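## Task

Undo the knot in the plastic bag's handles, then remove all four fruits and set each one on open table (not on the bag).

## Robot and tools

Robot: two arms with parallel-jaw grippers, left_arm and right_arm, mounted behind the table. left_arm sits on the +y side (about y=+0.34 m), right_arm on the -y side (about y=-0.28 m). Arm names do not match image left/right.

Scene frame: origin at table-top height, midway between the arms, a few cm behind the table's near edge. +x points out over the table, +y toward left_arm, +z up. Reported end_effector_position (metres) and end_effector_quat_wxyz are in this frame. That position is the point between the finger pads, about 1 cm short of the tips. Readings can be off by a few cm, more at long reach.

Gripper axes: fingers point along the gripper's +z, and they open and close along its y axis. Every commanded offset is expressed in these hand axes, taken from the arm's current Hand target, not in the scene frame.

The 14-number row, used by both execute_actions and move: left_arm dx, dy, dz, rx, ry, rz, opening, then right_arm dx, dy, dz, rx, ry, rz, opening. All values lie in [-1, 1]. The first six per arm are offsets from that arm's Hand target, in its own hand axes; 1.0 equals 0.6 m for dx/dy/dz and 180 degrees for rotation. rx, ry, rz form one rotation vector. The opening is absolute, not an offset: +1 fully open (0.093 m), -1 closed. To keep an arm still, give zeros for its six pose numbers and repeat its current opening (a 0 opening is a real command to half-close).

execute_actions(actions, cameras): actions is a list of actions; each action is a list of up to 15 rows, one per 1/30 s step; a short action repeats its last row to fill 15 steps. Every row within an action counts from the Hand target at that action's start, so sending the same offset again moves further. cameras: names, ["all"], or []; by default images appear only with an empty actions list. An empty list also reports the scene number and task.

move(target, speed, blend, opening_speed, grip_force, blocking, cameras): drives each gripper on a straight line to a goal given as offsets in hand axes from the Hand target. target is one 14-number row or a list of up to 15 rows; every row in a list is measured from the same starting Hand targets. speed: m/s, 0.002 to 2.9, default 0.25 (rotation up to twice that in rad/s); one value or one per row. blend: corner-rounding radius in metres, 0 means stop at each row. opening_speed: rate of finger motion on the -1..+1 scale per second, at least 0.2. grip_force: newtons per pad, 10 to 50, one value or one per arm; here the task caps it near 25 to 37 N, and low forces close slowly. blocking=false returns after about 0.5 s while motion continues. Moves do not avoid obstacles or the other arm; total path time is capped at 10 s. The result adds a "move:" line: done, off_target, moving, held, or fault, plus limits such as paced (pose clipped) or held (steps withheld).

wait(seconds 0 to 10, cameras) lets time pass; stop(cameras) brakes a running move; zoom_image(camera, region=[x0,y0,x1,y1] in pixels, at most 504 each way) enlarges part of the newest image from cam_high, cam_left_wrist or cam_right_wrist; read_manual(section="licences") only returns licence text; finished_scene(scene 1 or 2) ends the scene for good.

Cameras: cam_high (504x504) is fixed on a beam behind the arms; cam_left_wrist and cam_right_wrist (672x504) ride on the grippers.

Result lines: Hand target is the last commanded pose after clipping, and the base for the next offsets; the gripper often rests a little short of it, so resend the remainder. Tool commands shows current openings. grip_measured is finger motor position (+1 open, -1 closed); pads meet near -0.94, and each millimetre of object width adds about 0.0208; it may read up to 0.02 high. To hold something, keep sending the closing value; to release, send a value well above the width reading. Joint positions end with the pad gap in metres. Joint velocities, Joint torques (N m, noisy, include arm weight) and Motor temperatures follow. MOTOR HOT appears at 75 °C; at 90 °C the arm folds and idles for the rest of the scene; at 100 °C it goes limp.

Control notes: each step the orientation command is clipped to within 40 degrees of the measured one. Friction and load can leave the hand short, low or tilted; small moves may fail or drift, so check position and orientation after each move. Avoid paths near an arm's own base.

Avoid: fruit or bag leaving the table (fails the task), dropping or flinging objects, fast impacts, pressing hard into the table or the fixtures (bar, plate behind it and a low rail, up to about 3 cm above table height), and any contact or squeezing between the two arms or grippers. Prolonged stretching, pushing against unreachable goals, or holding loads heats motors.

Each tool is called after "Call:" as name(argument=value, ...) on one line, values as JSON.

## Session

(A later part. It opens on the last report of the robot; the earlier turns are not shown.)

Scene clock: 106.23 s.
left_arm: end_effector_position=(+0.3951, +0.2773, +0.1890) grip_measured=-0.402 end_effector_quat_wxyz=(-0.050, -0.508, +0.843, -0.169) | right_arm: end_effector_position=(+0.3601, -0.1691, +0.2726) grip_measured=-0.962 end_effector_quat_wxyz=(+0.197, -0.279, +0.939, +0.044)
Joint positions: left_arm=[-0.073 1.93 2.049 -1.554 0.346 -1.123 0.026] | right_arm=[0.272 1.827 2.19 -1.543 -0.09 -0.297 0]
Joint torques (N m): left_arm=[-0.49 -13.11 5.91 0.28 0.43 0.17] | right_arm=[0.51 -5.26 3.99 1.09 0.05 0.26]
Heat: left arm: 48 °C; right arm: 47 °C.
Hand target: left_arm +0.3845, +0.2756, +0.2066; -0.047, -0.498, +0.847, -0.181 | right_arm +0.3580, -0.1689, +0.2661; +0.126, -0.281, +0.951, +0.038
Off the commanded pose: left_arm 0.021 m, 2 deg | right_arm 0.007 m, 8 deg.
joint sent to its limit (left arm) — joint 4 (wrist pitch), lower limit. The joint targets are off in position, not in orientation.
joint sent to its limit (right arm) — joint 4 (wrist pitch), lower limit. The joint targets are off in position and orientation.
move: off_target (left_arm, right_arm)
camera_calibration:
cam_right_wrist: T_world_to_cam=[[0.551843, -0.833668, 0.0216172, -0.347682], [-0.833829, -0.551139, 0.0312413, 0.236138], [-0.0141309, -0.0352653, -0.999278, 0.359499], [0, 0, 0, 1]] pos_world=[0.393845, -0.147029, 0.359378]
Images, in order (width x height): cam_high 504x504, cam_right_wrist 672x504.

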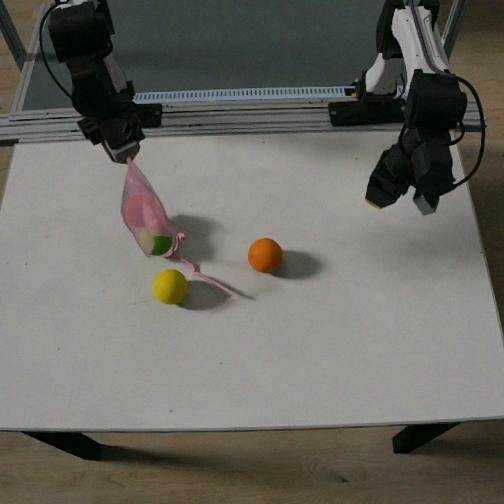

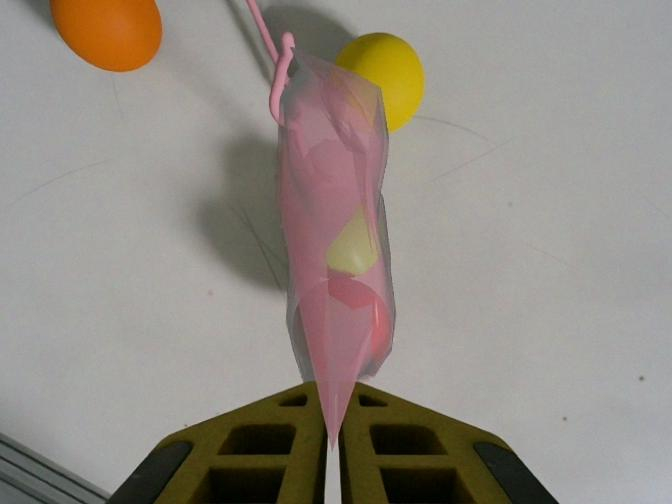

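Call:
move(target=[[0,0,0,0,0,0,-0.4,0.02,0,0.08,0,0,0,-1],[0,0,0,0,0,0,-0.4,0.03,0,-0.04,0,0,0,-1]], speed=0.06, cameras=["cam_high"])

Call:
zoom_image(camera="cam_high", region=[60, 160, 270, 370])

Scene clock: 109.40 s.
left_arm: end_effector_position=(+0.3951, +0.2773, +0.1890) grip_measured=-0.402 end_effector_quat_wxyz=(-0.050, -0.508, +0.843, -0.169) | right_arm: end_effector_position=(+0.3464, -0.1775, +0.2657) grip_measured=-0.962 end_effector_quat_wxyz=(+0.183, -0.273, +0.943, +0.043)
Joint positions: left_arm=[-0.073 1.93 2.049 -1.554 0.346 -1.123 0.026] | right_arm=[0.259 1.774 2.101 -1.537 -0.09 -0.297 0]
Joint torques (N m): left_arm=[-0.53 -13.18 5.87 0.29 0.41 0.18] | right_arm=[-0.53 -8.4 6.52 0.94 -0.04 0.09]
Heat: left arm: 48 °C; right arm: 47 °C.
Hand target: left_arm +0.3845, +0.2756, +0.2066; -0.047, -0.498, +0.847, -0.181 | right_arm +0.3382, -0.1817, +0.2846; +0.126, -0.281, +0.951, +0.038
Off the commanded pose: left_arm 0.021 m, 2 deg | right_arm 0.021 m, 7 deg.
joint sent to its limit (left arm) — joint 4 (wrist pitch), lower limit. The joint targets are off in position, not in orientation.
joint sent to its limit (right arm) — joint 4 (wrist pitch), lower limit. The joint targets are off in position and orientation.
move: off_target (left_arm, right_arm)
Images, in order (width x height): cam_high 504x504.

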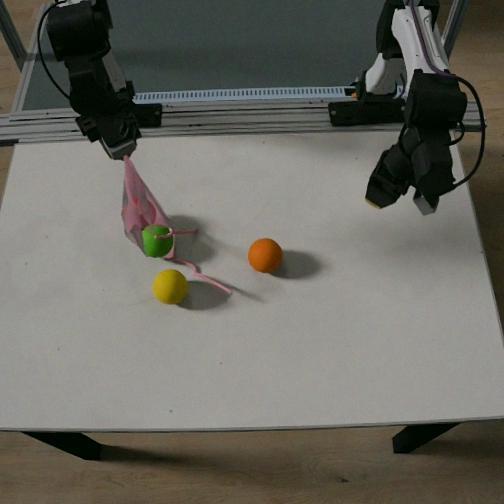

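Scaled by 2.400 from the camera's 504x504 image, which has a finer 720x720 frame.

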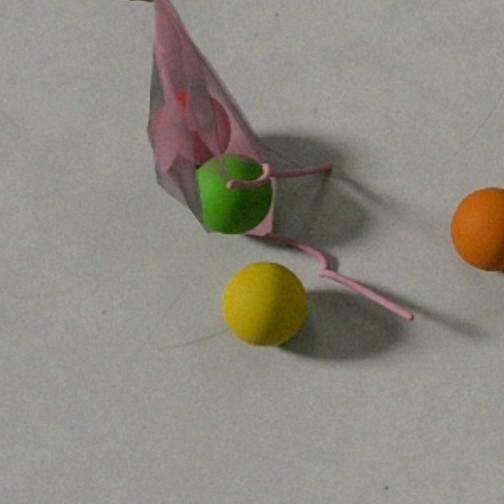

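Call:
move(target=[0,0,0,0,0,0,-0.4,0.065,0.02,-0.07,0,0,0,-1], speed=0.06, cameras=["cam_high"])

Call:
zoom_image(camera="cam_high", region=[60, 130, 270, 340])

Scene clock: 111.47 s.
left_arm: end_effector_position=(+0.3951, +0.2773, +0.1890) grip_measured=-0.402 end_effector_quat_wxyz=(-0.050, -0.508, +0.843, -0.169) | right_arm: end_effector_position=(+0.3007, -0.1946, +0.3087) grip_measured=-0.962 end_effector_quat_wxyz=(+0.243, -0.265, +0.932, +0.039)
Joint positions: left_arm=[-0.073 1.93 2.049 -1.554 0.346 -1.123 0.026] | right_arm=[0.244 1.559 2.014 -1.543 -0.09 -0.297 0]
Joint torques (N m): left_arm=[-0.51 -13.11 5.81 0.28 0.41 0.19] | right_arm=[-0.44 -6.16 3.97 1.24 -0.06 0.03]
Heat: left arm: 48 °C; right arm: 46 °C.
Hand target: left_arm +0.3845, +0.2756, +0.2066; -0.047, -0.498, +0.847, -0.181 | right_arm +0.2908, -0.1981, +0.3150; +0.126, -0.281, +0.951, +0.038
Off the commanded pose: left_arm 0.021 m, 2 deg | right_arm 0.012 m, 14 deg.
joint sent to its limit (left arm) — joint 4 (wrist pitch), lower limit. The joint targets are off in position, not in orientation.
joint sent to its limit (right arm) — joint 4 (wrist pitch), lower limit. The joint targets are off in position and orientation.
move: off_target (left_arm, right_arm)
Images, in order (width x height): cam_high 504x504.

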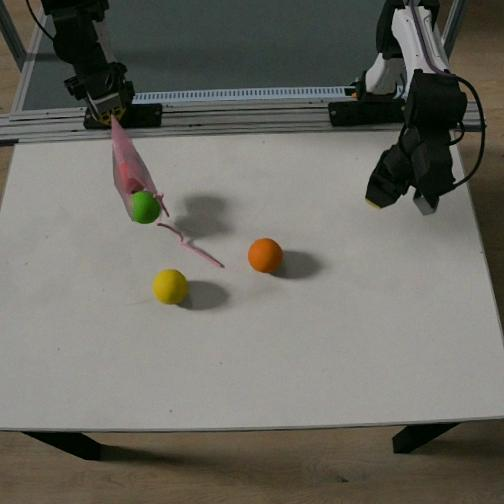

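Scaled by 2.400 from the camera's 504x504 image, which has a finer 720x720 frame.

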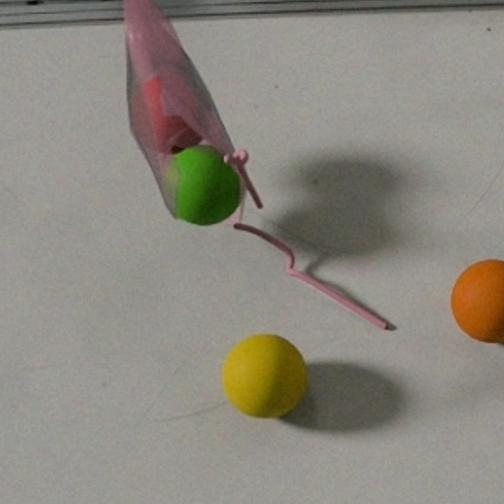

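Call:
move(target=[[0,0,0,0,0,0,-0.4,-0.04,-0.02,0.2,0,0,0,-1]], speed=0.08, cameras=["cam_high"])

Call:
zoom_image(camera="cam_high", region=[60, 130, 270, 340])

Call:
move(target=[[0,0,0,0,0,0,-0.4,-0.005,0,-0.13,0,0,0,-1]], speed=0.04, cameras=["cam_high"])

Call:
zoom_image(camera="cam_high", region=[60, 130, 270, 340])

Scene clock: 113.90 s.
left_arm: end_effector_position=(+0.3951, +0.2773, +0.1890) grip_measured=-0.402 end_effector_quat_wxyz=(-0.050, -0.508, +0.843, -0.169) | right_arm: end_effector_position=(+0.3392, -0.1812, +0.2085) grip_measured=-0.962 end_effector_quat_wxyz=(+0.124, -0.271, +0.953, +0.045)
Joint positions: left_arm=[-0.073 1.93 2.049 -1.554 0.346 -1.123 0.026] | right_arm=[0.253 1.754 1.862 -1.437 -0.09 -0.299 0]
Joint torques (N m): left_arm=[-0.53 -13.15 5.91 0.3 0.4 0.19] | right_arm=[0.75 -5.24 4.64 1.14 0.06 -0.02]
Heat: left arm: 48 °C; right arm: 46 °C.
Hand target: left_arm +0.3845, +0.2756, +0.2066; -0.047, -0.498, +0.847, -0.181 | right_arm +0.3431, -0.1785, +0.2054; +0.126, -0.281, +0.951, +0.038
Off the commanded pose: left_arm 0.021 m, 2 deg | right_arm 0.006 m, 1 deg.
joint sent to its limit (left arm) — joint 4 (wrist pitch), lower limit. The joint targets are off in position, not in orientation.
move: off_target (left_arm)
Images, in order (width x height): cam_high 504x504.

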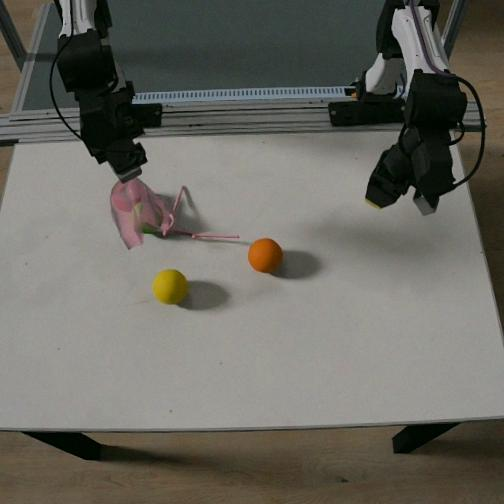

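Scaled by 2.400 from the camera's 504x504 image, which has a finer 720x720 frame.

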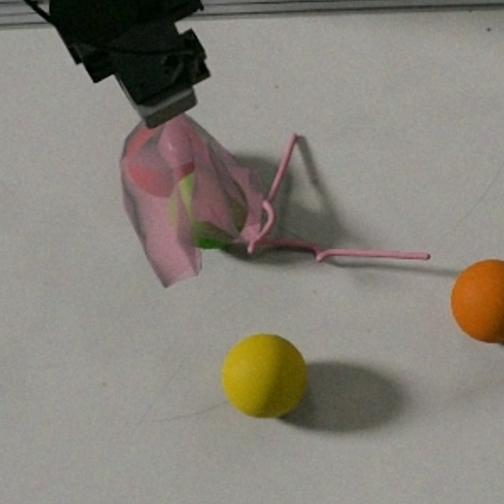

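Scene clock: 116.43 s.
left_arm: end_effector_position=(+0.3951, +0.2773, +0.1890) grip_measured=-0.402 end_effector_quat_wxyz=(-0.050, -0.508, +0.843, -0.169) | right_arm: end_effector_position=(+0.3359, -0.1841, +0.2622) grip_measured=-0.962 end_effector_quat_wxyz=(+0.174, -0.271, +0.946, +0.042)
Joint positions: left_arm=[-0.073 1.93 2.049 -1.554 0.346 -1.123 0.026] | right_arm=[0.249 1.735 2.046 -1.539 -0.09 -0.304 0]
Joint torques (N m): left_arm=[-0.51 -13.05 5.89 0.28 0.44 0.15] | right_arm=[-0.55 -8.49 6.42 0.96 -0.08 0.04]
Heat: left arm: 48 °C; right arm: 46 °C.
Hand target: left_arm +0.3845, +0.2756, +0.2066; -0.047, -0.498, +0.847, -0.181 | right_arm +0.3285, -0.1880, +0.2815; +0.126, -0.281, +0.951, +0.038
Off the commanded pose: left_arm 0.021 m, 2 deg | right_arm 0.021 m, 6 deg.
joint sent to its limit (left arm) — joint 4 (wrist pitch), lower limit. The joint targets are off in position, not in orientation.
joint sent to its limit (right arm) — joint 4 (wrist pitch), lower limit. The joint targets are off in position and orientation.
move: off_target (left_arm, right_arm)
Images, in order (width x height): cam_high 504x504.

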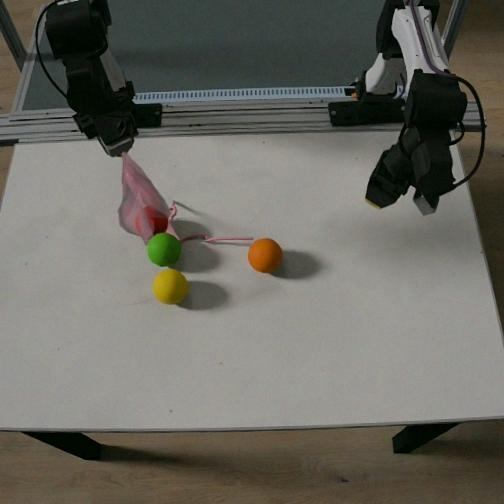

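Scaled by 2.400 from the camera's 504x504 image, which has a finer 720x720 frame.

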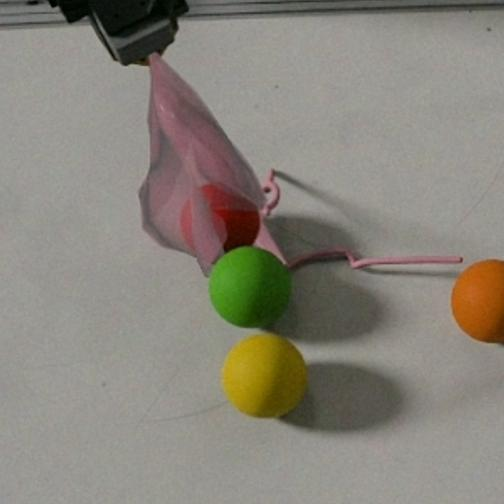

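Green out. Same for red: slight retreat and up.

Call:
move(target=[[0,0,0,0,0,0,-0.4,0.045,0.015,-0.05,0,0,0,-1]], speed=0.04, cameras=["cam_high"])

Call:
zoom_image(camera="cam_high", region=[60, 130, 270, 340])

Scene clock: 118.90 s.
left_arm: end_effector_position=(+0.3951, +0.2773, +0.1890) grip_measured=-0.402 end_effector_quat_wxyz=(-0.050, -0.508, +0.843, -0.169) | right_arm: end_effector_position=(+0.3057, -0.1953, +0.2969) grip_measured=-0.962 end_effector_quat_wxyz=(+0.225, -0.266, +0.936, +0.039)
Joint positions: left_arm=[-0.073 1.93 2.049 -1.554 0.346 -1.123 0.026] | right_arm=[0.238 1.582 1.997 -1.539 -0.09 -0.305 0]
Joint torques (N m): left_arm=[-0.51 -13.14 5.93 0.31 0.4 0.18] | right_arm=[-0.53 -6.69 3.84 1.2 -0.1 0]
Heat: left arm: 48 °C; right arm: 45 °C.
Hand target: left_arm +0.3845, +0.2756, +0.2066; -0.047, -0.498, +0.847, -0.181 | right_arm +0.2951, -0.1989, +0.3034; +0.126, -0.281, +0.951, +0.038
Off the commanded pose: left_arm 0.021 m, 2 deg | right_arm 0.013 m, 12 deg.
joint sent to its limit (left arm) — joint 4 (wrist pitch), lower limit. The joint targets are off in position, not in orientation.
joint sent to its limit (right arm) — joint 4 (wrist pitch), lower limit. The joint targets are off in position and orientation.
move: off_target (left_arm, right_arm)
Images, in order (width x height): cam_high 504x504.

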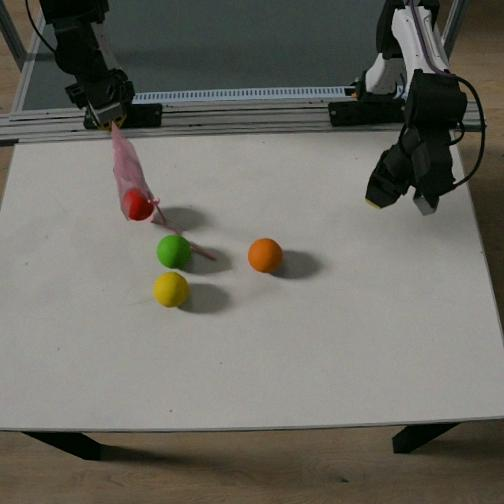

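Scaled by 2.400 from the camera's 504x504 image, which has a finer 720x720 frame.

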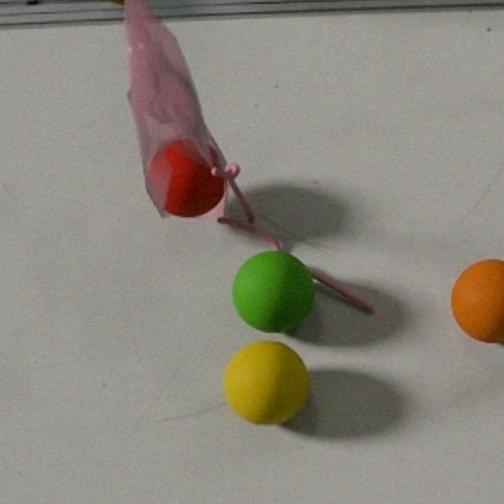

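Call:
move(target=[[0,0,0,0,0,0,-0.4,-0.03,-0.01,0.15,0,0,0,-1]], speed=0.08)

Call:
move(target=[[0,0,0,0,0,0,-0.4,0.04,0.01,-0.12,0,0,0,-1]], speed=0.04, cameras=["cam_high"])

Call:
zoom_image(camera="cam_high", region=[60, 130, 270, 340])

Scene clock: 120.97 s.
left_arm: end_effector_position=(+0.3951, +0.2773, +0.1890) grip_measured=-0.402 end_effector_quat_wxyz=(-0.050, -0.508, +0.843, -0.169) | right_arm: end_effector_position=(+0.3287, -0.1839, +0.2240) grip_measured=-0.962 end_effector_quat_wxyz=(+0.124, -0.274, +0.953, +0.044)
Joint positions: left_arm=[-0.073 1.93 2.049 -1.554 0.346 -1.123 0.026] | right_arm=[0.253 1.735 1.906 -1.501 -0.09 -0.305 0]
Joint torques (N m): left_arm=[-0.53 -13.14 5.91 0.28 0.45 0.21] | right_arm=[0.47 -5.2 4.46 1.16 0 0.06]
Heat: left arm: 48 °C; right arm: 45 °C.
Hand target: left_arm +0.3845, +0.2756, +0.2066; -0.047, -0.498, +0.847, -0.181 | right_arm +0.3327, -0.1817, +0.2212; +0.126, -0.281, +0.951, +0.038
Off the commanded pose: left_arm 0.021 m, 2 deg | right_arm 0.005 m, 1 deg.
joint sent to its limit (left arm) — joint 4 (wrist pitch), lower limit. The joint targets are off in position, not in orientation.
move: off_target (left_arm)

Scene clock: 123.50 s.
left_arm: end_effector_position=(+0.3951, +0.2773, +0.1890) grip_measured=-0.402 end_effector_quat_wxyz=(-0.050, -0.508, +0.843, -0.169) | right_arm: end_effector_position=(+0.3038, -0.1956, +0.2759) grip_measured=-0.962 end_effector_quat_wxyz=(+0.193, -0.270, +0.943, +0.039)
Joint positions: left_arm=[-0.073 1.93 2.049 -1.554 0.346 -1.123 0.026] | right_arm=[0.238 1.591 1.935 -1.535 -0.09 -0.312 0]
Joint torques (N m): left_arm=[-0.43 -13.15 5.82 0.33 0.44 0.18] | right_arm=[-0.54 -6.74 4.74 0.97 -0.11 0.01]
Heat: left arm: 48 °C; right arm: 45 °C.
Hand target: left_arm +0.3845, +0.2756, +0.2066; -0.047, -0.498, +0.847, -0.181 | right_arm +0.2942, -0.1995, +0.2845; +0.126, -0.281, +0.951, +0.038
Off the commanded pose: left_arm 0.021 m, 2 deg | right_arm 0.013 m, 8 deg.
joint sent to its limit (left arm) — joint 4 (wrist pitch), lower limit. The joint targets are off in position, not in orientation.
joint sent to its limit (right arm) — joint 4 (wrist pitch), lower limit. The joint targets are off in position and orientation.
move: off_target (left_arm, right_arm)
Images, in order (width x height): cam_high 504x504.

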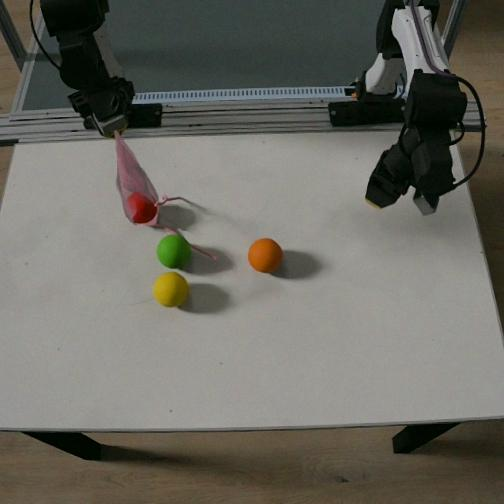

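Scaled by 2.400 from the camera's 504x504 image, which has a finer 720x720 frame.

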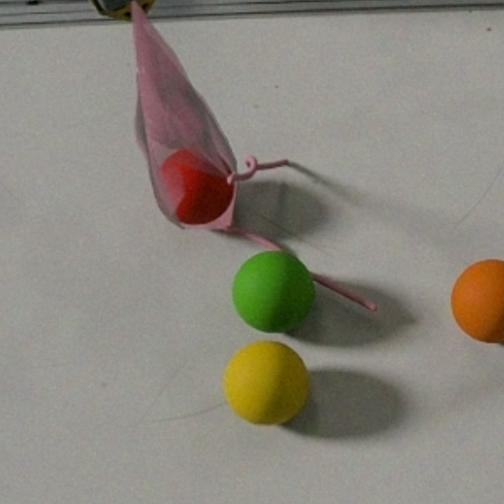

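Lower further and quickly slide up again (worked for green at z≈.205).

Call:
move(target=[[0,0,0,0,0,0,-0.4,-0.03,0.01,0.16,0,0,0,-1],[0,0,0,0,0,0,-0.4,-0.035,0.01,0.03,0,0,0,-1]], speed=0.06, cameras=["cam_high"])

Call:
zoom_image(camera="cam_high", region=[60, 130, 270, 340])

Scene clock: 127.53 s.
left_arm: end_effector_position=(+0.3951, +0.2773, +0.1890) grip_measured=-0.402 end_effector_quat_wxyz=(-0.050, -0.508, +0.843, -0.169) | right_arm: end_effector_position=(+0.3193, -0.1753, +0.2561) grip_measured=-0.962 end_effector_quat_wxyz=(+0.162, -0.281, +0.945, +0.046)
Joint positions: left_arm=[-0.073 1.93 2.049 -1.554 0.346 -1.123 0.026] | right_arm=[0.285 1.691 1.974 -1.534 -0.088 -0.288 0]
Joint torques (N m): left_arm=[-0.59 -13.2 5.9 0.29 0.46 0.17] | right_arm=[-0.51 -7.86 6.46 0.85 0.02 0.25]
Heat: left arm: 48 °C; right arm: 44 °C.
Hand target: left_arm +0.3845, +0.2756, +0.2066; -0.047, -0.498, +0.847, -0.181 | right_arm +0.3119, -0.1809, +0.2726; +0.126, -0.281, +0.951, +0.038
Off the commanded pose: left_arm 0.021 m, 2 deg | right_arm 0.019 m, 4 deg.
joint sent to its limit (left arm) — joint 4 (wrist pitch), lower limit. The joint targets are off in position, not in orientation.
joint sent to its limit (right arm) — joint 4 (wrist pitch), lower limit. The joint targets are off in position and orientation.
move: off_target (left_arm, right_arm)
Images, in order (width x height): cam_high 504x504.

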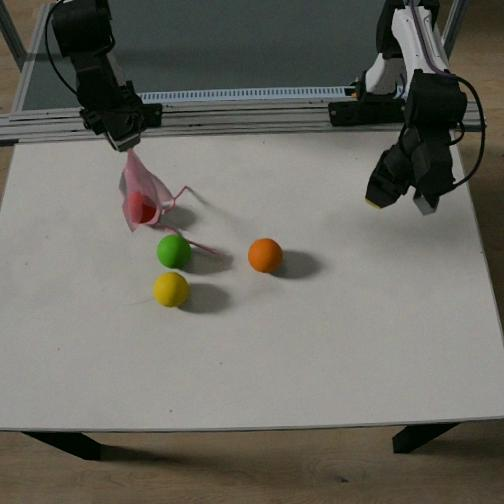

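Scaled by 2.400 from the camera's 504x504 image, which has a finer 720x720 frame.

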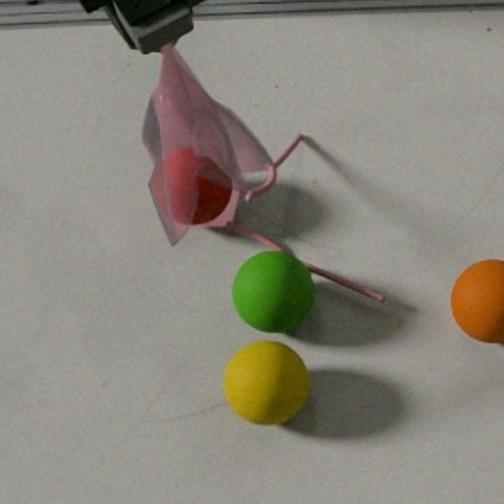

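Call:
move(target=[[0,0,0,0,0,0,-0.4,-0.07,0.0,-0.07,0,0,0,-1]], speed=0.05, cameras=["cam_high"])

Call:
zoom_image(camera="cam_high", region=[60, 130, 270, 340])

Scene clock: 129.47 s.
left_arm: end_effector_position=(+0.3951, +0.2773, +0.1890) grip_measured=-0.402 end_effector_quat_wxyz=(-0.050, -0.508, +0.843, -0.169) | right_arm: end_effector_position=(+0.3377, -0.1653, +0.3219) grip_measured=-0.962 end_effector_quat_wxyz=(+0.266, -0.271, +0.924, +0.050)
Joint positions: left_arm=[-0.073 1.93 2.049 -1.554 0.346 -1.123 0.026] | right_arm=[0.299 1.715 2.219 -1.539 -0.088 -0.258 0]
Joint torques (N m): left_arm=[-0.46 -13.09 5.85 0.31 0.44 0.17] | right_arm=[0.72 -4.42 6.24 1.33 0.06 0.26]
Heat: left arm: 48 °C; right arm: 44 °C.
Hand target: left_arm +0.3845, +0.2756, +0.2066; -0.047, -0.498, +0.847, -0.181 | right_arm +0.3368, -0.1649, +0.3241; +0.126, -0.281, +0.951, +0.038
Off the commanded pose: left_arm 0.021 m, 2 deg | right_arm 0.002 m, 16 deg.
joint sent to its limit (left arm) — joint 4 (wrist pitch), lower limit. The joint targets are off in position, not in orientation.
joint sent to its limit (right arm) — joint 4 (wrist pitch), lower limit. The joint targets are off in position and orientation.
move: off_target (left_arm, right_arm)
Images, in order (width x height): cam_high 504x504.

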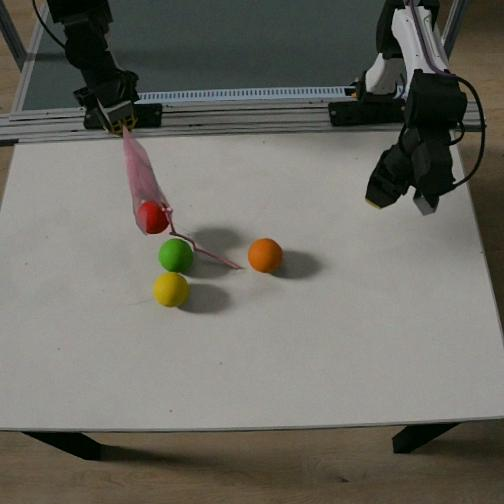

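Scaled by 2.400 from the camera's 504x504 image, which has a finer 720x720 frame.

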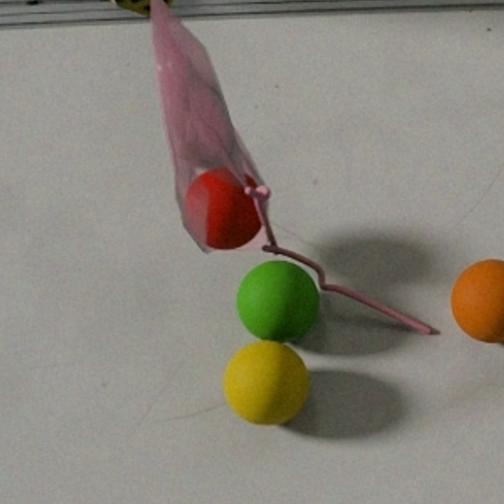

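Call:
move(target=[[0,0,0,0,0,0,-0.4,-0.01,0.0,0.22,0,0,0,-1]], speed=0.08, cameras=["cam_high"])

Call:
zoom_image(camera="cam_high", region=[60, 130, 270, 340])

Call:
move(target=[[0,0,0,0,0,0,-0.4,0.0,0,-0.12,0,0,0,-1]], speed=0.04, cameras=["cam_high"])

Call:
zoom_image(camera="cam_high", region=[60, 130, 270, 340])

Scene clock: 132.07 s.
left_arm: end_effector_position=(+0.3951, +0.2773, +0.1890) grip_measured=-0.402 end_effector_quat_wxyz=(-0.050, -0.508, +0.843, -0.169) | right_arm: end_effector_position=(+0.3662, -0.1449, +0.2020) grip_measured=-0.962 end_effector_quat_wxyz=(+0.124, -0.283, +0.950, +0.046)
Joint positions: left_arm=[-0.073 1.93 2.049 -1.554 0.346 -1.123 0.026] | right_arm=[0.33 1.898 2.017 -1.443 -0.078 -0.248 0]
Joint torques (N m): left_arm=[-0.39 -13.07 5.91 0.31 0.44 0.18] | right_arm=[0.64 -6.31 4.64 1.15 0.11 0.22]
Heat: left arm: 48 °C; right arm: 44 °C.
Hand target: left_arm +0.3845, +0.2756, +0.2066; -0.047, -0.498, +0.847, -0.181 | right_arm +0.3705, -0.1429, +0.1982; +0.126, -0.281, +0.951, +0.038
Off the commanded pose: left_arm 0.021 m, 2 deg | right_arm 0.006 m, 1 deg.
joint sent to its limit (left arm) — joint 4 (wrist pitch), lower limit. The joint targets are off in position, not in orientation.
move: off_target (left_arm)
Images, in order (width x height): cam_high 504x504.

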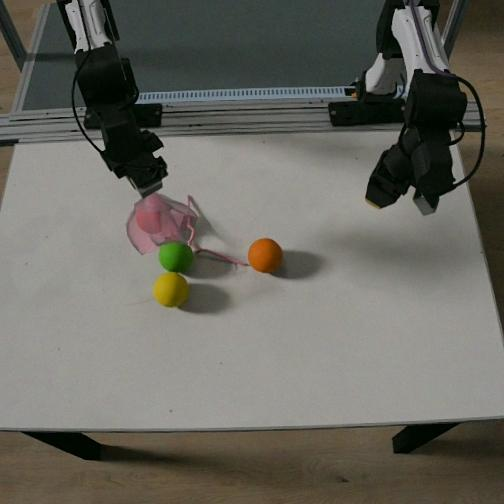

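Scaled by 2.400 from the camera's 504x504 image, which has a finer 720x720 frame.

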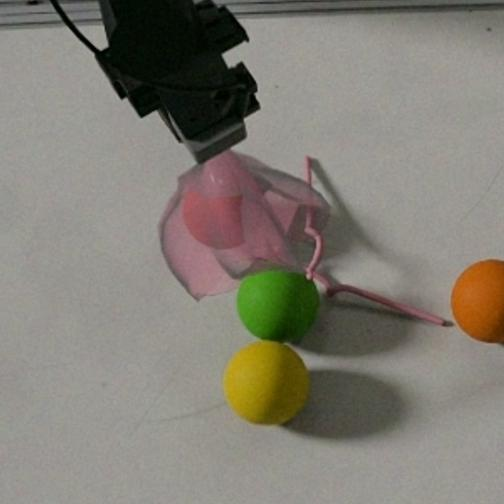

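Scene clock: 134.53 s.
left_arm: end_effector_position=(+0.3951, +0.2773, +0.1890) grip_measured=-0.402 end_effector_quat_wxyz=(-0.050, -0.508, +0.843, -0.169) | right_arm: end_effector_position=(+0.3622, -0.1465, +0.2477) grip_measured=-0.962 end_effector_quat_wxyz=(+0.164, -0.282, +0.944, +0.048)
Joint positions: left_arm=[-0.073 1.93 2.049 -1.554 0.346 -1.123 0.026] | right_arm=[0.33 1.882 2.173 -1.535 -0.078 -0.248 0]
Joint torques (N m): left_arm=[-0.59 -13.14 5.98 0.28 0.4 0.19] | right_arm=[-0.59 -9.59 6.28 0.86 0.09 0.2]
Heat: left arm: 48 °C; right arm: 44 °C.
Hand target: left_arm +0.3845, +0.2756, +0.2066; -0.047, -0.498, +0.847, -0.181 | right_arm +0.3547, -0.1531, +0.2677; +0.126, -0.281, +0.951, +0.038
Off the commanded pose: left_arm 0.021 m, 2 deg | right_arm 0.022 m, 5 deg.
joint sent to its limit (left arm) — joint 4 (wrist pitch), lower limit. The joint targets are off in position, not in orientation.
joint sent to its limit (right arm) — joint 4 (wrist pitch), lower limit. The joint targets are off in position and orientation.
move: off_target (left_arm, right_arm)
Images, in order (width x height): cam_high 504x504.

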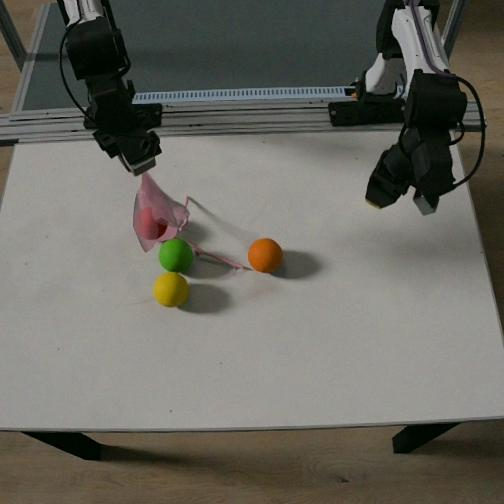

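Scaled by 2.400 from the camera's 504x504 image, which has a finer 720x720 frame.

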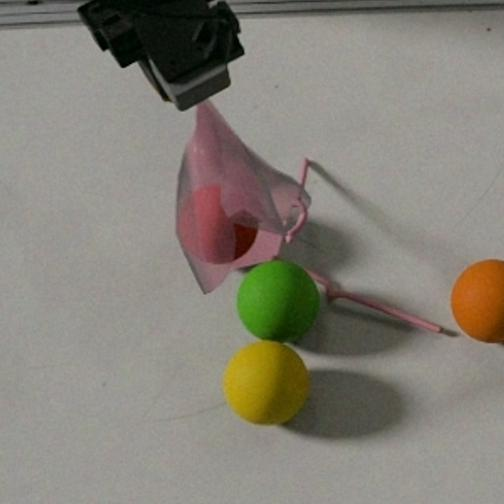

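Call:
move(target=[[0,0,0,0,0,0,-0.4,0.03,-0.03,-0.08,0,0,0,-1],[0,0,0,0,0,0,-0.4,0.03,0.03,-0.09,0,0,0,-1],[0,0,0,0,0,0,-0.4,0.03,-0.03,-0.09,0,0,0,-1],[0,0,0,0,0,0,-0.4,0.05,0.0,-0.1,0,0,0,-1]], speed=0.2, blend=[0.005,0.005,0.005,0], cameras=["cam_high"])

Call:
zoom_image(camera="cam_high", region=[60, 130, 270, 340])

Scene clock: 136.97 s.
left_arm: end_effector_position=(+0.3951, +0.2773, +0.1890) grip_measured=-0.402 end_effector_quat_wxyz=(-0.050, -0.508, +0.843, -0.169) | right_arm: end_effector_position=(+0.3294, -0.1760, +0.3095) grip_measured=-0.962 end_effector_quat_wxyz=(+0.246, -0.268, +0.931, +0.041)
Joint positions: left_arm=[-0.073 1.93 2.049 -1.554 0.346 -1.123 0.026] | right_arm=[0.282 1.68 2.141 -1.54 -0.076 -0.268 0]
Joint torques (N m): left_arm=[-0.54 -13.09 6 0.3 0.43 0.17] | right_arm=[0.18 -7.66 3.92 1.25 -0.09 0.16]
Heat: left arm: 48 °C; right arm: 44 °C.
Hand target: left_arm +0.3845, +0.2756, +0.2066; -0.047, -0.498, +0.847, -0.181 | right_arm +0.3173, -0.1774, +0.3178; +0.126, -0.281, +0.951, +0.038
Off the commanded pose: left_arm 0.021 m, 2 deg | right_arm 0.015 m, 14 deg.
joint sent to its limit (left arm) — joint 4 (wrist pitch), lower limit. The joint targets are off in position, not in orientation.
joint sent to its limit (right arm) — joint 4 (wrist pitch), lower limit. The joint targets are off in position and orientation.
move: off_target (left_arm, right_arm)
Images, in order (width x height): cam_high 504x504.

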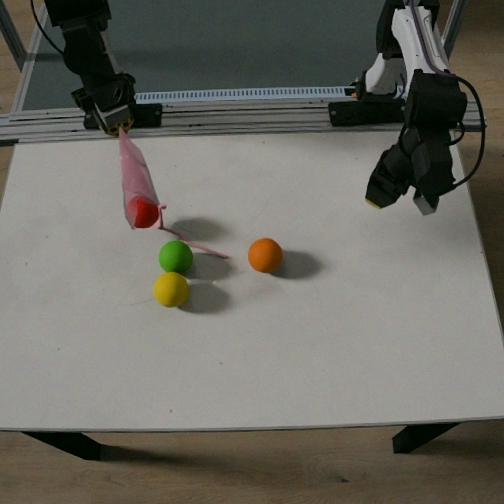

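Scaled by 2.400 from the camera's 504x504 image, which has a finer 720x720 frame.

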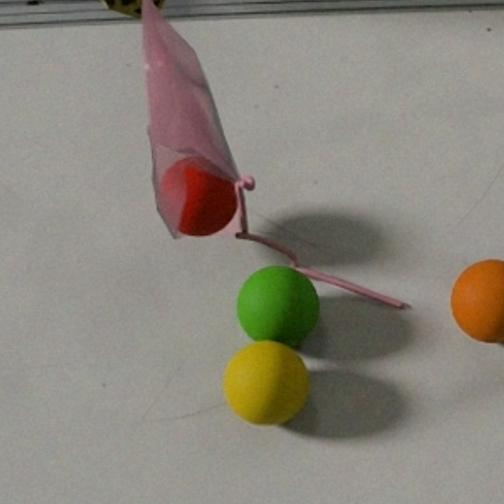

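Call:
move(target=[[0,0,0,0,0,0,-0.4,-0.05,0.03,0.09,0,0,0,-1],[0,0,0,0,0,0,-0.4,0.06,-0.17,0.0,0,0,0,-1]], speed=0.1, cameras=["cam_high"])

Call:
zoom_image(camera="cam_high", region=[60, 130, 270, 340])

Scene clock: 141.10 s.
left_arm: end_effector_position=(+0.3951, +0.2773, +0.1890) grip_measured=-0.402 end_effector_quat_wxyz=(-0.050, -0.508, +0.843, -0.169) | right_arm: end_effector_position=(+0.3550, -0.2869, +0.2936) grip_measured=-0.962 end_effector_quat_wxyz=(+0.232, -0.257, +0.938, -0.005)
Joint positions: left_arm=[-0.073 1.93 2.049 -1.554 0.346 -1.123 0.026] | right_arm=[-0.06 1.723 2.136 -1.54 -0.133 -0.575 0]
Joint torques (N m): left_arm=[-0.29 -13.24 5.87 0.3 0.41 0.21] | right_arm=[-0.1 -8.43 4.94 1.13 -0.4 0.03]
Heat: left arm: 49 °C; right arm: 43 °C.
Hand target: left_arm +0.3845, +0.2756, +0.2066; -0.047, -0.498, +0.847, -0.181 | right_arm +0.3435, -0.2819, +0.3084; +0.126, -0.281, +0.951, +0.038
Off the commanded pose: left_arm 0.021 m, 2 deg | right_arm 0.019 m, 13 deg.
joint sent to its limit (left arm) — joint 4 (wrist pitch), lower limit. The joint targets are off in position, not in orientation.
joint sent to its limit (right arm) — joint 4 (wrist pitch), lower limit. The joint targets are off in position and orientation.
move: off_target (left_arm, right_arm)
Images, in order (width x height): cam_high 504x504.

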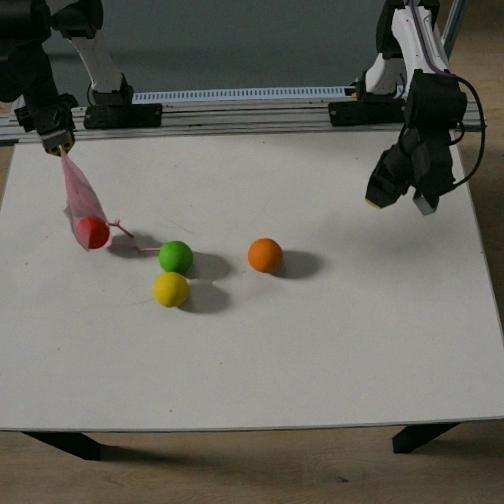

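Scaled by 2.400 from the camera's 504x504 image, which has a finer 720x720 frame.

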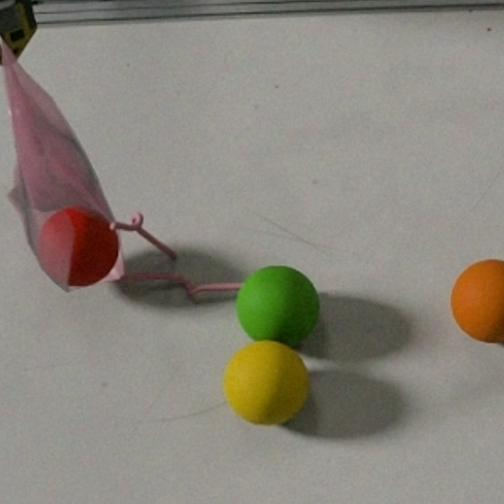

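Call:
move(target=[[0,0,0,0,0,0,-0.4,0.0,0.0,0.1,0,0,0,-1],[0,0,0,0,0,0,-0.4,0.09,-0.02,0.02,0,0,0,-1]], speed=0.08, cameras=["cam_high"])

Call:
zoom_image(camera="cam_high", region=[20, 130, 230, 340])

Scene clock: 144.87 s.
left_arm: end_effector_position=(+0.3951, +0.2773, +0.1890) grip_measured=-0.402 end_effector_quat_wxyz=(-0.050, -0.508, +0.843, -0.169) | right_arm: end_effector_position=(+0.3186, -0.3242, +0.2758) grip_measured=-0.962 end_effector_quat_wxyz=(+0.204, -0.262, +0.943, -0.009)
Joint positions: left_arm=[-0.073 1.93 2.049 -1.554 0.346 -1.123 0.026] | right_arm=[-0.193 1.612 1.957 -1.54 -0.159 -0.714 0]
Joint torques (N m): left_arm=[-0.61 -13.22 5.81 0.27 0.41 0.17] | right_arm=[-0.39 -6.97 4.1 0.97 -0.41 0.07]
Heat: left arm: 49 °C; right arm: 43 °C.
Hand target: left_arm +0.3845, +0.2756, +0.2066; -0.047, -0.498, +0.847, -0.181 | right_arm +0.3089, -0.3186, +0.2827; +0.126, -0.281, +0.951, +0.038
Off the commanded pose: left_arm 0.021 m, 2 deg | right_arm 0.013 m, 11 deg.
joint sent to its limit (left arm) — joint 4 (wrist pitch), lower limit. The joint targets are off in position, not in orientation.
joint sent to its limit (right arm) — joint 4 (wrist pitch), lower limit. The joint targets are off in position and orientation.
move: off_target (left_arm, right_arm)
Images, in order (width x height): cam_high 504x504.

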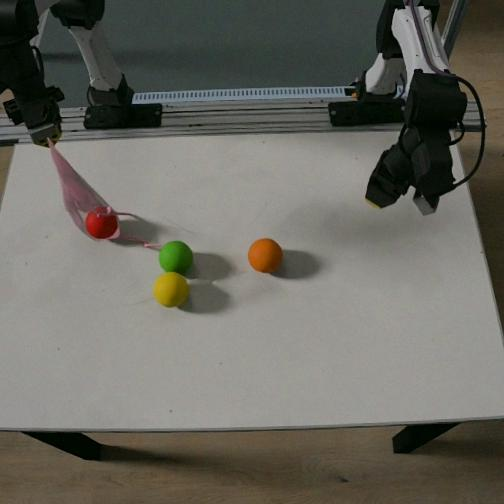

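Scaled by 2.400 from the camera's 504x504 image, which has a finer 720x720 frame.

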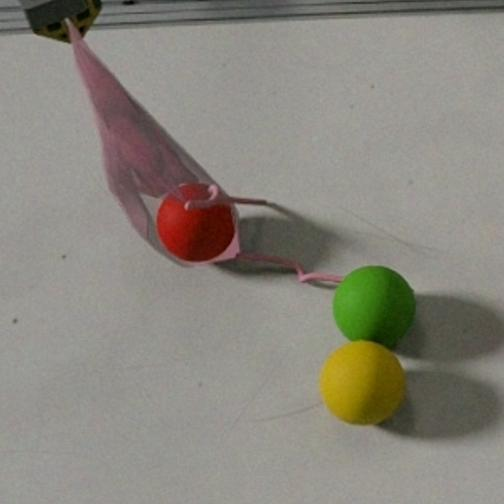

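Call:
move(target=[[0,0,0,0,0,0,-0.4,0.08,-0.01,-0.06,0,0,0,-1]], speed=0.06, cameras=["cam_high"])

Call:
zoom_image(camera="cam_high", region=[20, 130, 230, 340])

Scene clock: 147.20 s.
left_arm: end_effector_position=(+0.3951, +0.2773, +0.1890) grip_measured=-0.402 end_effector_quat_wxyz=(-0.050, -0.508, +0.843, -0.169) | right_arm: end_effector_position=(+0.2740, -0.3606, +0.2998) grip_measured=-0.962 end_effector_quat_wxyz=(+0.241, -0.253, +0.936, -0.052)
Joint positions: left_arm=[-0.073 1.93 2.049 -1.554 0.346 -1.123 0.026] | right_arm=[-0.362 1.448 1.877 -1.54 -0.189 -0.855 0]
Joint torques (N m): left_arm=[-0.57 -13.14 5.91 0.29 0.42 0.17] | right_arm=[-0.51 -5.26 3.78 1.19 -0.46 0.03]
Heat: left arm: 49 °C; right arm: 43 °C.
Hand target: left_arm +0.3845, +0.2756, +0.2066; -0.047, -0.498, +0.847, -0.181 | right_arm +0.2654, -0.3539, +0.3049; +0.126, -0.281, +0.951, +0.038
Off the commanded pose: left_arm 0.021 m, 2 deg | right_arm 0.012 m, 17 deg.
joint sent to its limit (left arm) — joint 4 (wrist pitch), lower limit. The joint targets are off in position, not in orientation.
joint sent to its limit (right arm) — joint 4 (wrist pitch), lower limit. The joint targets are off in orientation, not in position.
move: off_target (left_arm, right_arm)
Images, in order (width x height): cam_high 504x504.

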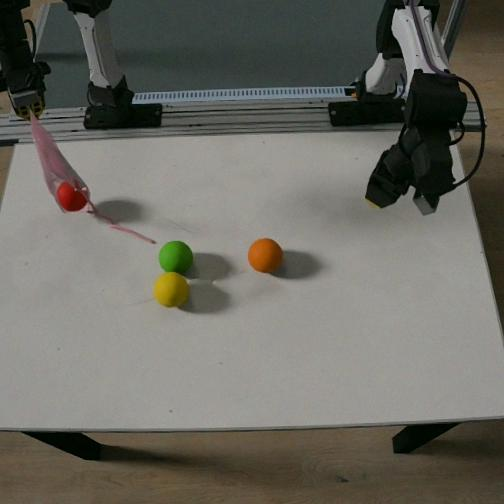

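Scaled by 2.400 from the camera's 504x504 image, which has a finer 720x720 frame.

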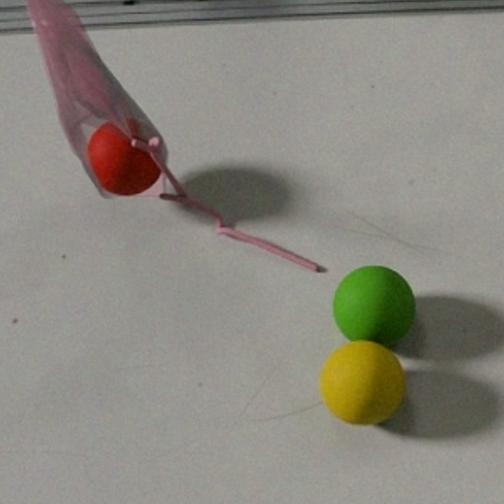

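Call:
move(target=[[0,0,0,0,0,0,-0.4,-0.33,0.26,0.085,0,0,0,-1],[0,0,0,0,0,0,-0.4,-0.17,0.18,0.33,0,0,0,-1]], speed=0.12, cameras=["cam_high"])

Call:
zoom_image(camera="cam_high", region=[60, 130, 270, 340])

Scene clock: 152.23 s.
left_arm: end_effector_position=(+0.3951, +0.2773, +0.1890) grip_measured=-0.402 end_effector_quat_wxyz=(-0.050, -0.508, +0.843, -0.169) | right_arm: end_effector_position=(+0.3323, -0.1849, +0.1273) grip_measured=-0.962 end_effector_quat_wxyz=(+0.101, -0.275, +0.956, +0.029)
Joint positions: left_arm=[-0.073 1.93 2.049 -1.554 0.346 -1.123 0.026] | right_arm=[0.262 1.708 1.491 -1.159 -0.056 -0.301 0]
Joint torques (N m): left_arm=[-0.58 -12.93 5.97 0.3 0.41 0.2] | right_arm=[-0.39 -9.05 4.78 1.04 -0.32 0.01]
Heat: left arm: 49 °C; right arm: 43 °C.
Hand target: left_arm +0.3845, +0.2756, +0.2066; -0.047, -0.498, +0.847, -0.181 | right_arm +0.3327, -0.1816, +0.1404; +0.126, -0.281, +0.951, +0.038
Off the commanded pose: left_arm 0.021 m, 2 deg | right_arm 0.014 m, 3 deg.
joint sent to its limit (left arm) — joint 4 (wrist pitch), lower limit. The joint targets are off in position, not in orientation.
move: off_target (left_arm, right_arm)
Images, in order (width x height): cam_high 504x504.

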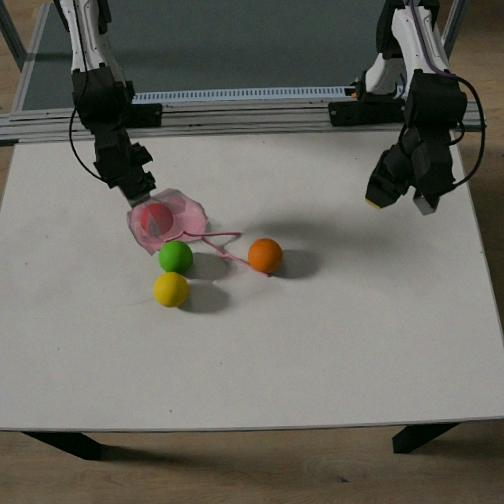

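Scaled by 2.400 from the camera's 504x504 image, which has a finer 720x720 frame.

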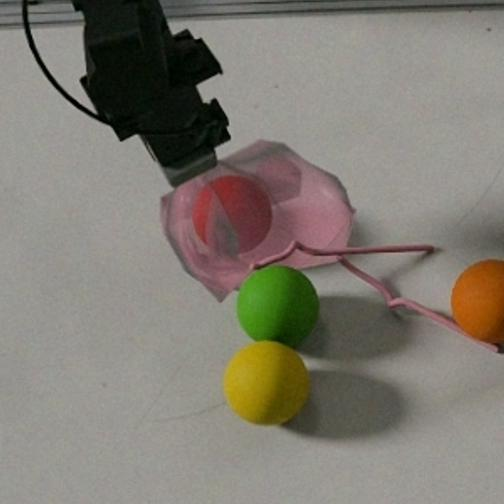

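Call:
move(target=[[0,0,0,0,0,0,-0.4,0.06,-0.07,-0.19,0,0,0,-1]], speed=0.06, cameras=["cam_high"])

Call:
zoom_image(camera="cam_high", region=[60, 130, 270, 340])

Scene clock: 155.20 s.
left_arm: end_effector_position=(+0.3951, +0.2773, +0.1890) grip_measured=-0.402 end_effector_quat_wxyz=(-0.050, -0.508, +0.843, -0.169) | right_arm: end_effector_position=(+0.3081, -0.2549, +0.2243) grip_measured=-0.962 end_effector_quat_wxyz=(+0.114, -0.273, +0.955, +0.031)
Joint positions: left_arm=[-0.073 1.93 2.049 -1.554 0.346 -1.123 0.026] | right_arm=[0.043 1.639 1.808 -1.536 -0.107 -0.512 0]
Joint torques (N m): left_arm=[-0.43 -13.16 5.9 0.28 0.44 0.18] | right_arm=[-0.47 -7.62 6.43 0.6 -0.36 -0.01]
Heat: left arm: 49 °C; right arm: 43 °C.
Hand target: left_arm +0.3845, +0.2756, +0.2066; -0.047, -0.498, +0.847, -0.181 | right_arm +0.3014, -0.2519, +0.2411; +0.126, -0.281, +0.951, +0.038
Off the commanded pose: left_arm 0.021 m, 2 deg | right_arm 0.018 m, 2 deg.
joint sent to its limit (left arm) — joint 4 (wrist pitch), lower limit. The joint targets are off in position, not in orientation.
joint sent to its limit (right arm) — joint 4 (wrist pitch), lower limit. The joint targets still meet the commanded pose.
move: off_target (left_arm, right_arm)
Images, in order (width x height): cam_high 504x504.

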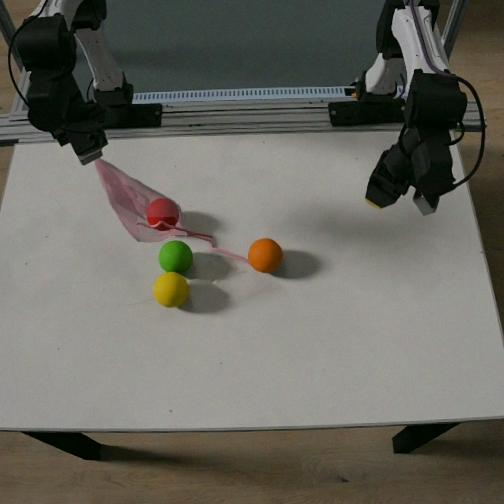

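Scaled by 2.400 from the camera's 504x504 image, which has a finer 720x720 frame.

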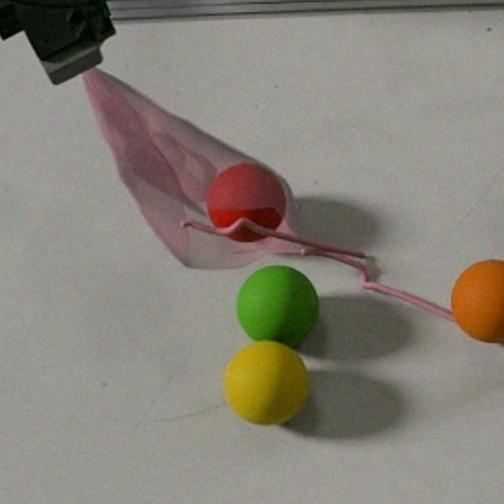

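Call:
move(target=[[0,0,0,0,0,0,-0.4,0.04,-0.03,-0.1,0,0,0,-1]], speed=0.05, cameras=["cam_high"])

Call:
zoom_image(camera="cam_high", region=[60, 130, 270, 340])

Scene clock: 162.20 s.
left_arm: end_effector_position=(+0.3951, +0.2773, +0.1890) grip_measured=-0.402 end_effector_quat_wxyz=(-0.050, -0.508, +0.843, -0.169) | right_arm: end_effector_position=(+0.2863, -0.2920, +0.2788) grip_measured=-0.962 end_effector_quat_wxyz=(+0.208, -0.261, +0.943, -0.003)
Joint positions: left_arm=[-0.073 1.93 2.049 -1.554 0.346 -1.123 0.026] | right_arm=[-0.095 1.474 1.833 -1.537 -0.137 -0.619 0]
Joint torques (N m): left_arm=[-0.57 -13.12 5.87 0.29 0.4 0.19] | right_arm=[-0.59 -5.48 6.58 1.02 -0.39 0.01]
Motor temperatures (°C): left_arm=[24 49 44 28 24 25 29] | right_arm=[25 42 37 34 26 24 26]
Heat: left arm: 49 °C; right arm: 42 °C.
Hand target: left_arm +0.3845, +0.2756, +0.2066; -0.047, -0.498, +0.847, -0.181 | right_arm +0.2786, -0.2882, +0.2927; +0.126, -0.281, +0.951, +0.038
Off the commanded pose: left_arm 0.021 m, 2 deg | right_arm 0.016 m, 11 deg.
joint sent to its limit (left arm) — joint 4 (wrist pitch), lower limit. The joint targets are off in position, not in orientation.
joint sent to its limit (right arm) — joint 4 (wrist pitch), lower limit. The joint targets are off in orientation, not in position.
move: off_target (left_arm, right_arm)
Images, in order (width x height): cam_high 504x504.

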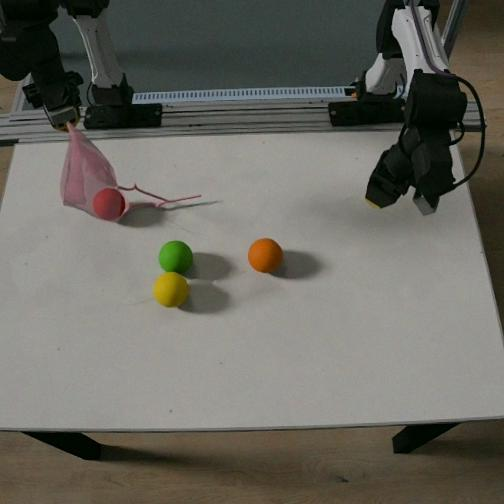

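Scaled by 2.400 from the camera's 504x504 image, which has a finer 720x720 frame.

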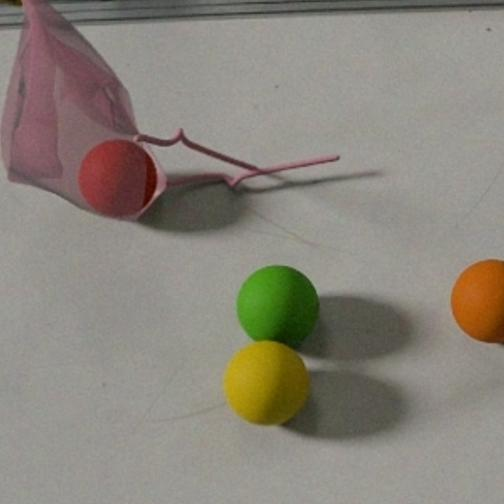

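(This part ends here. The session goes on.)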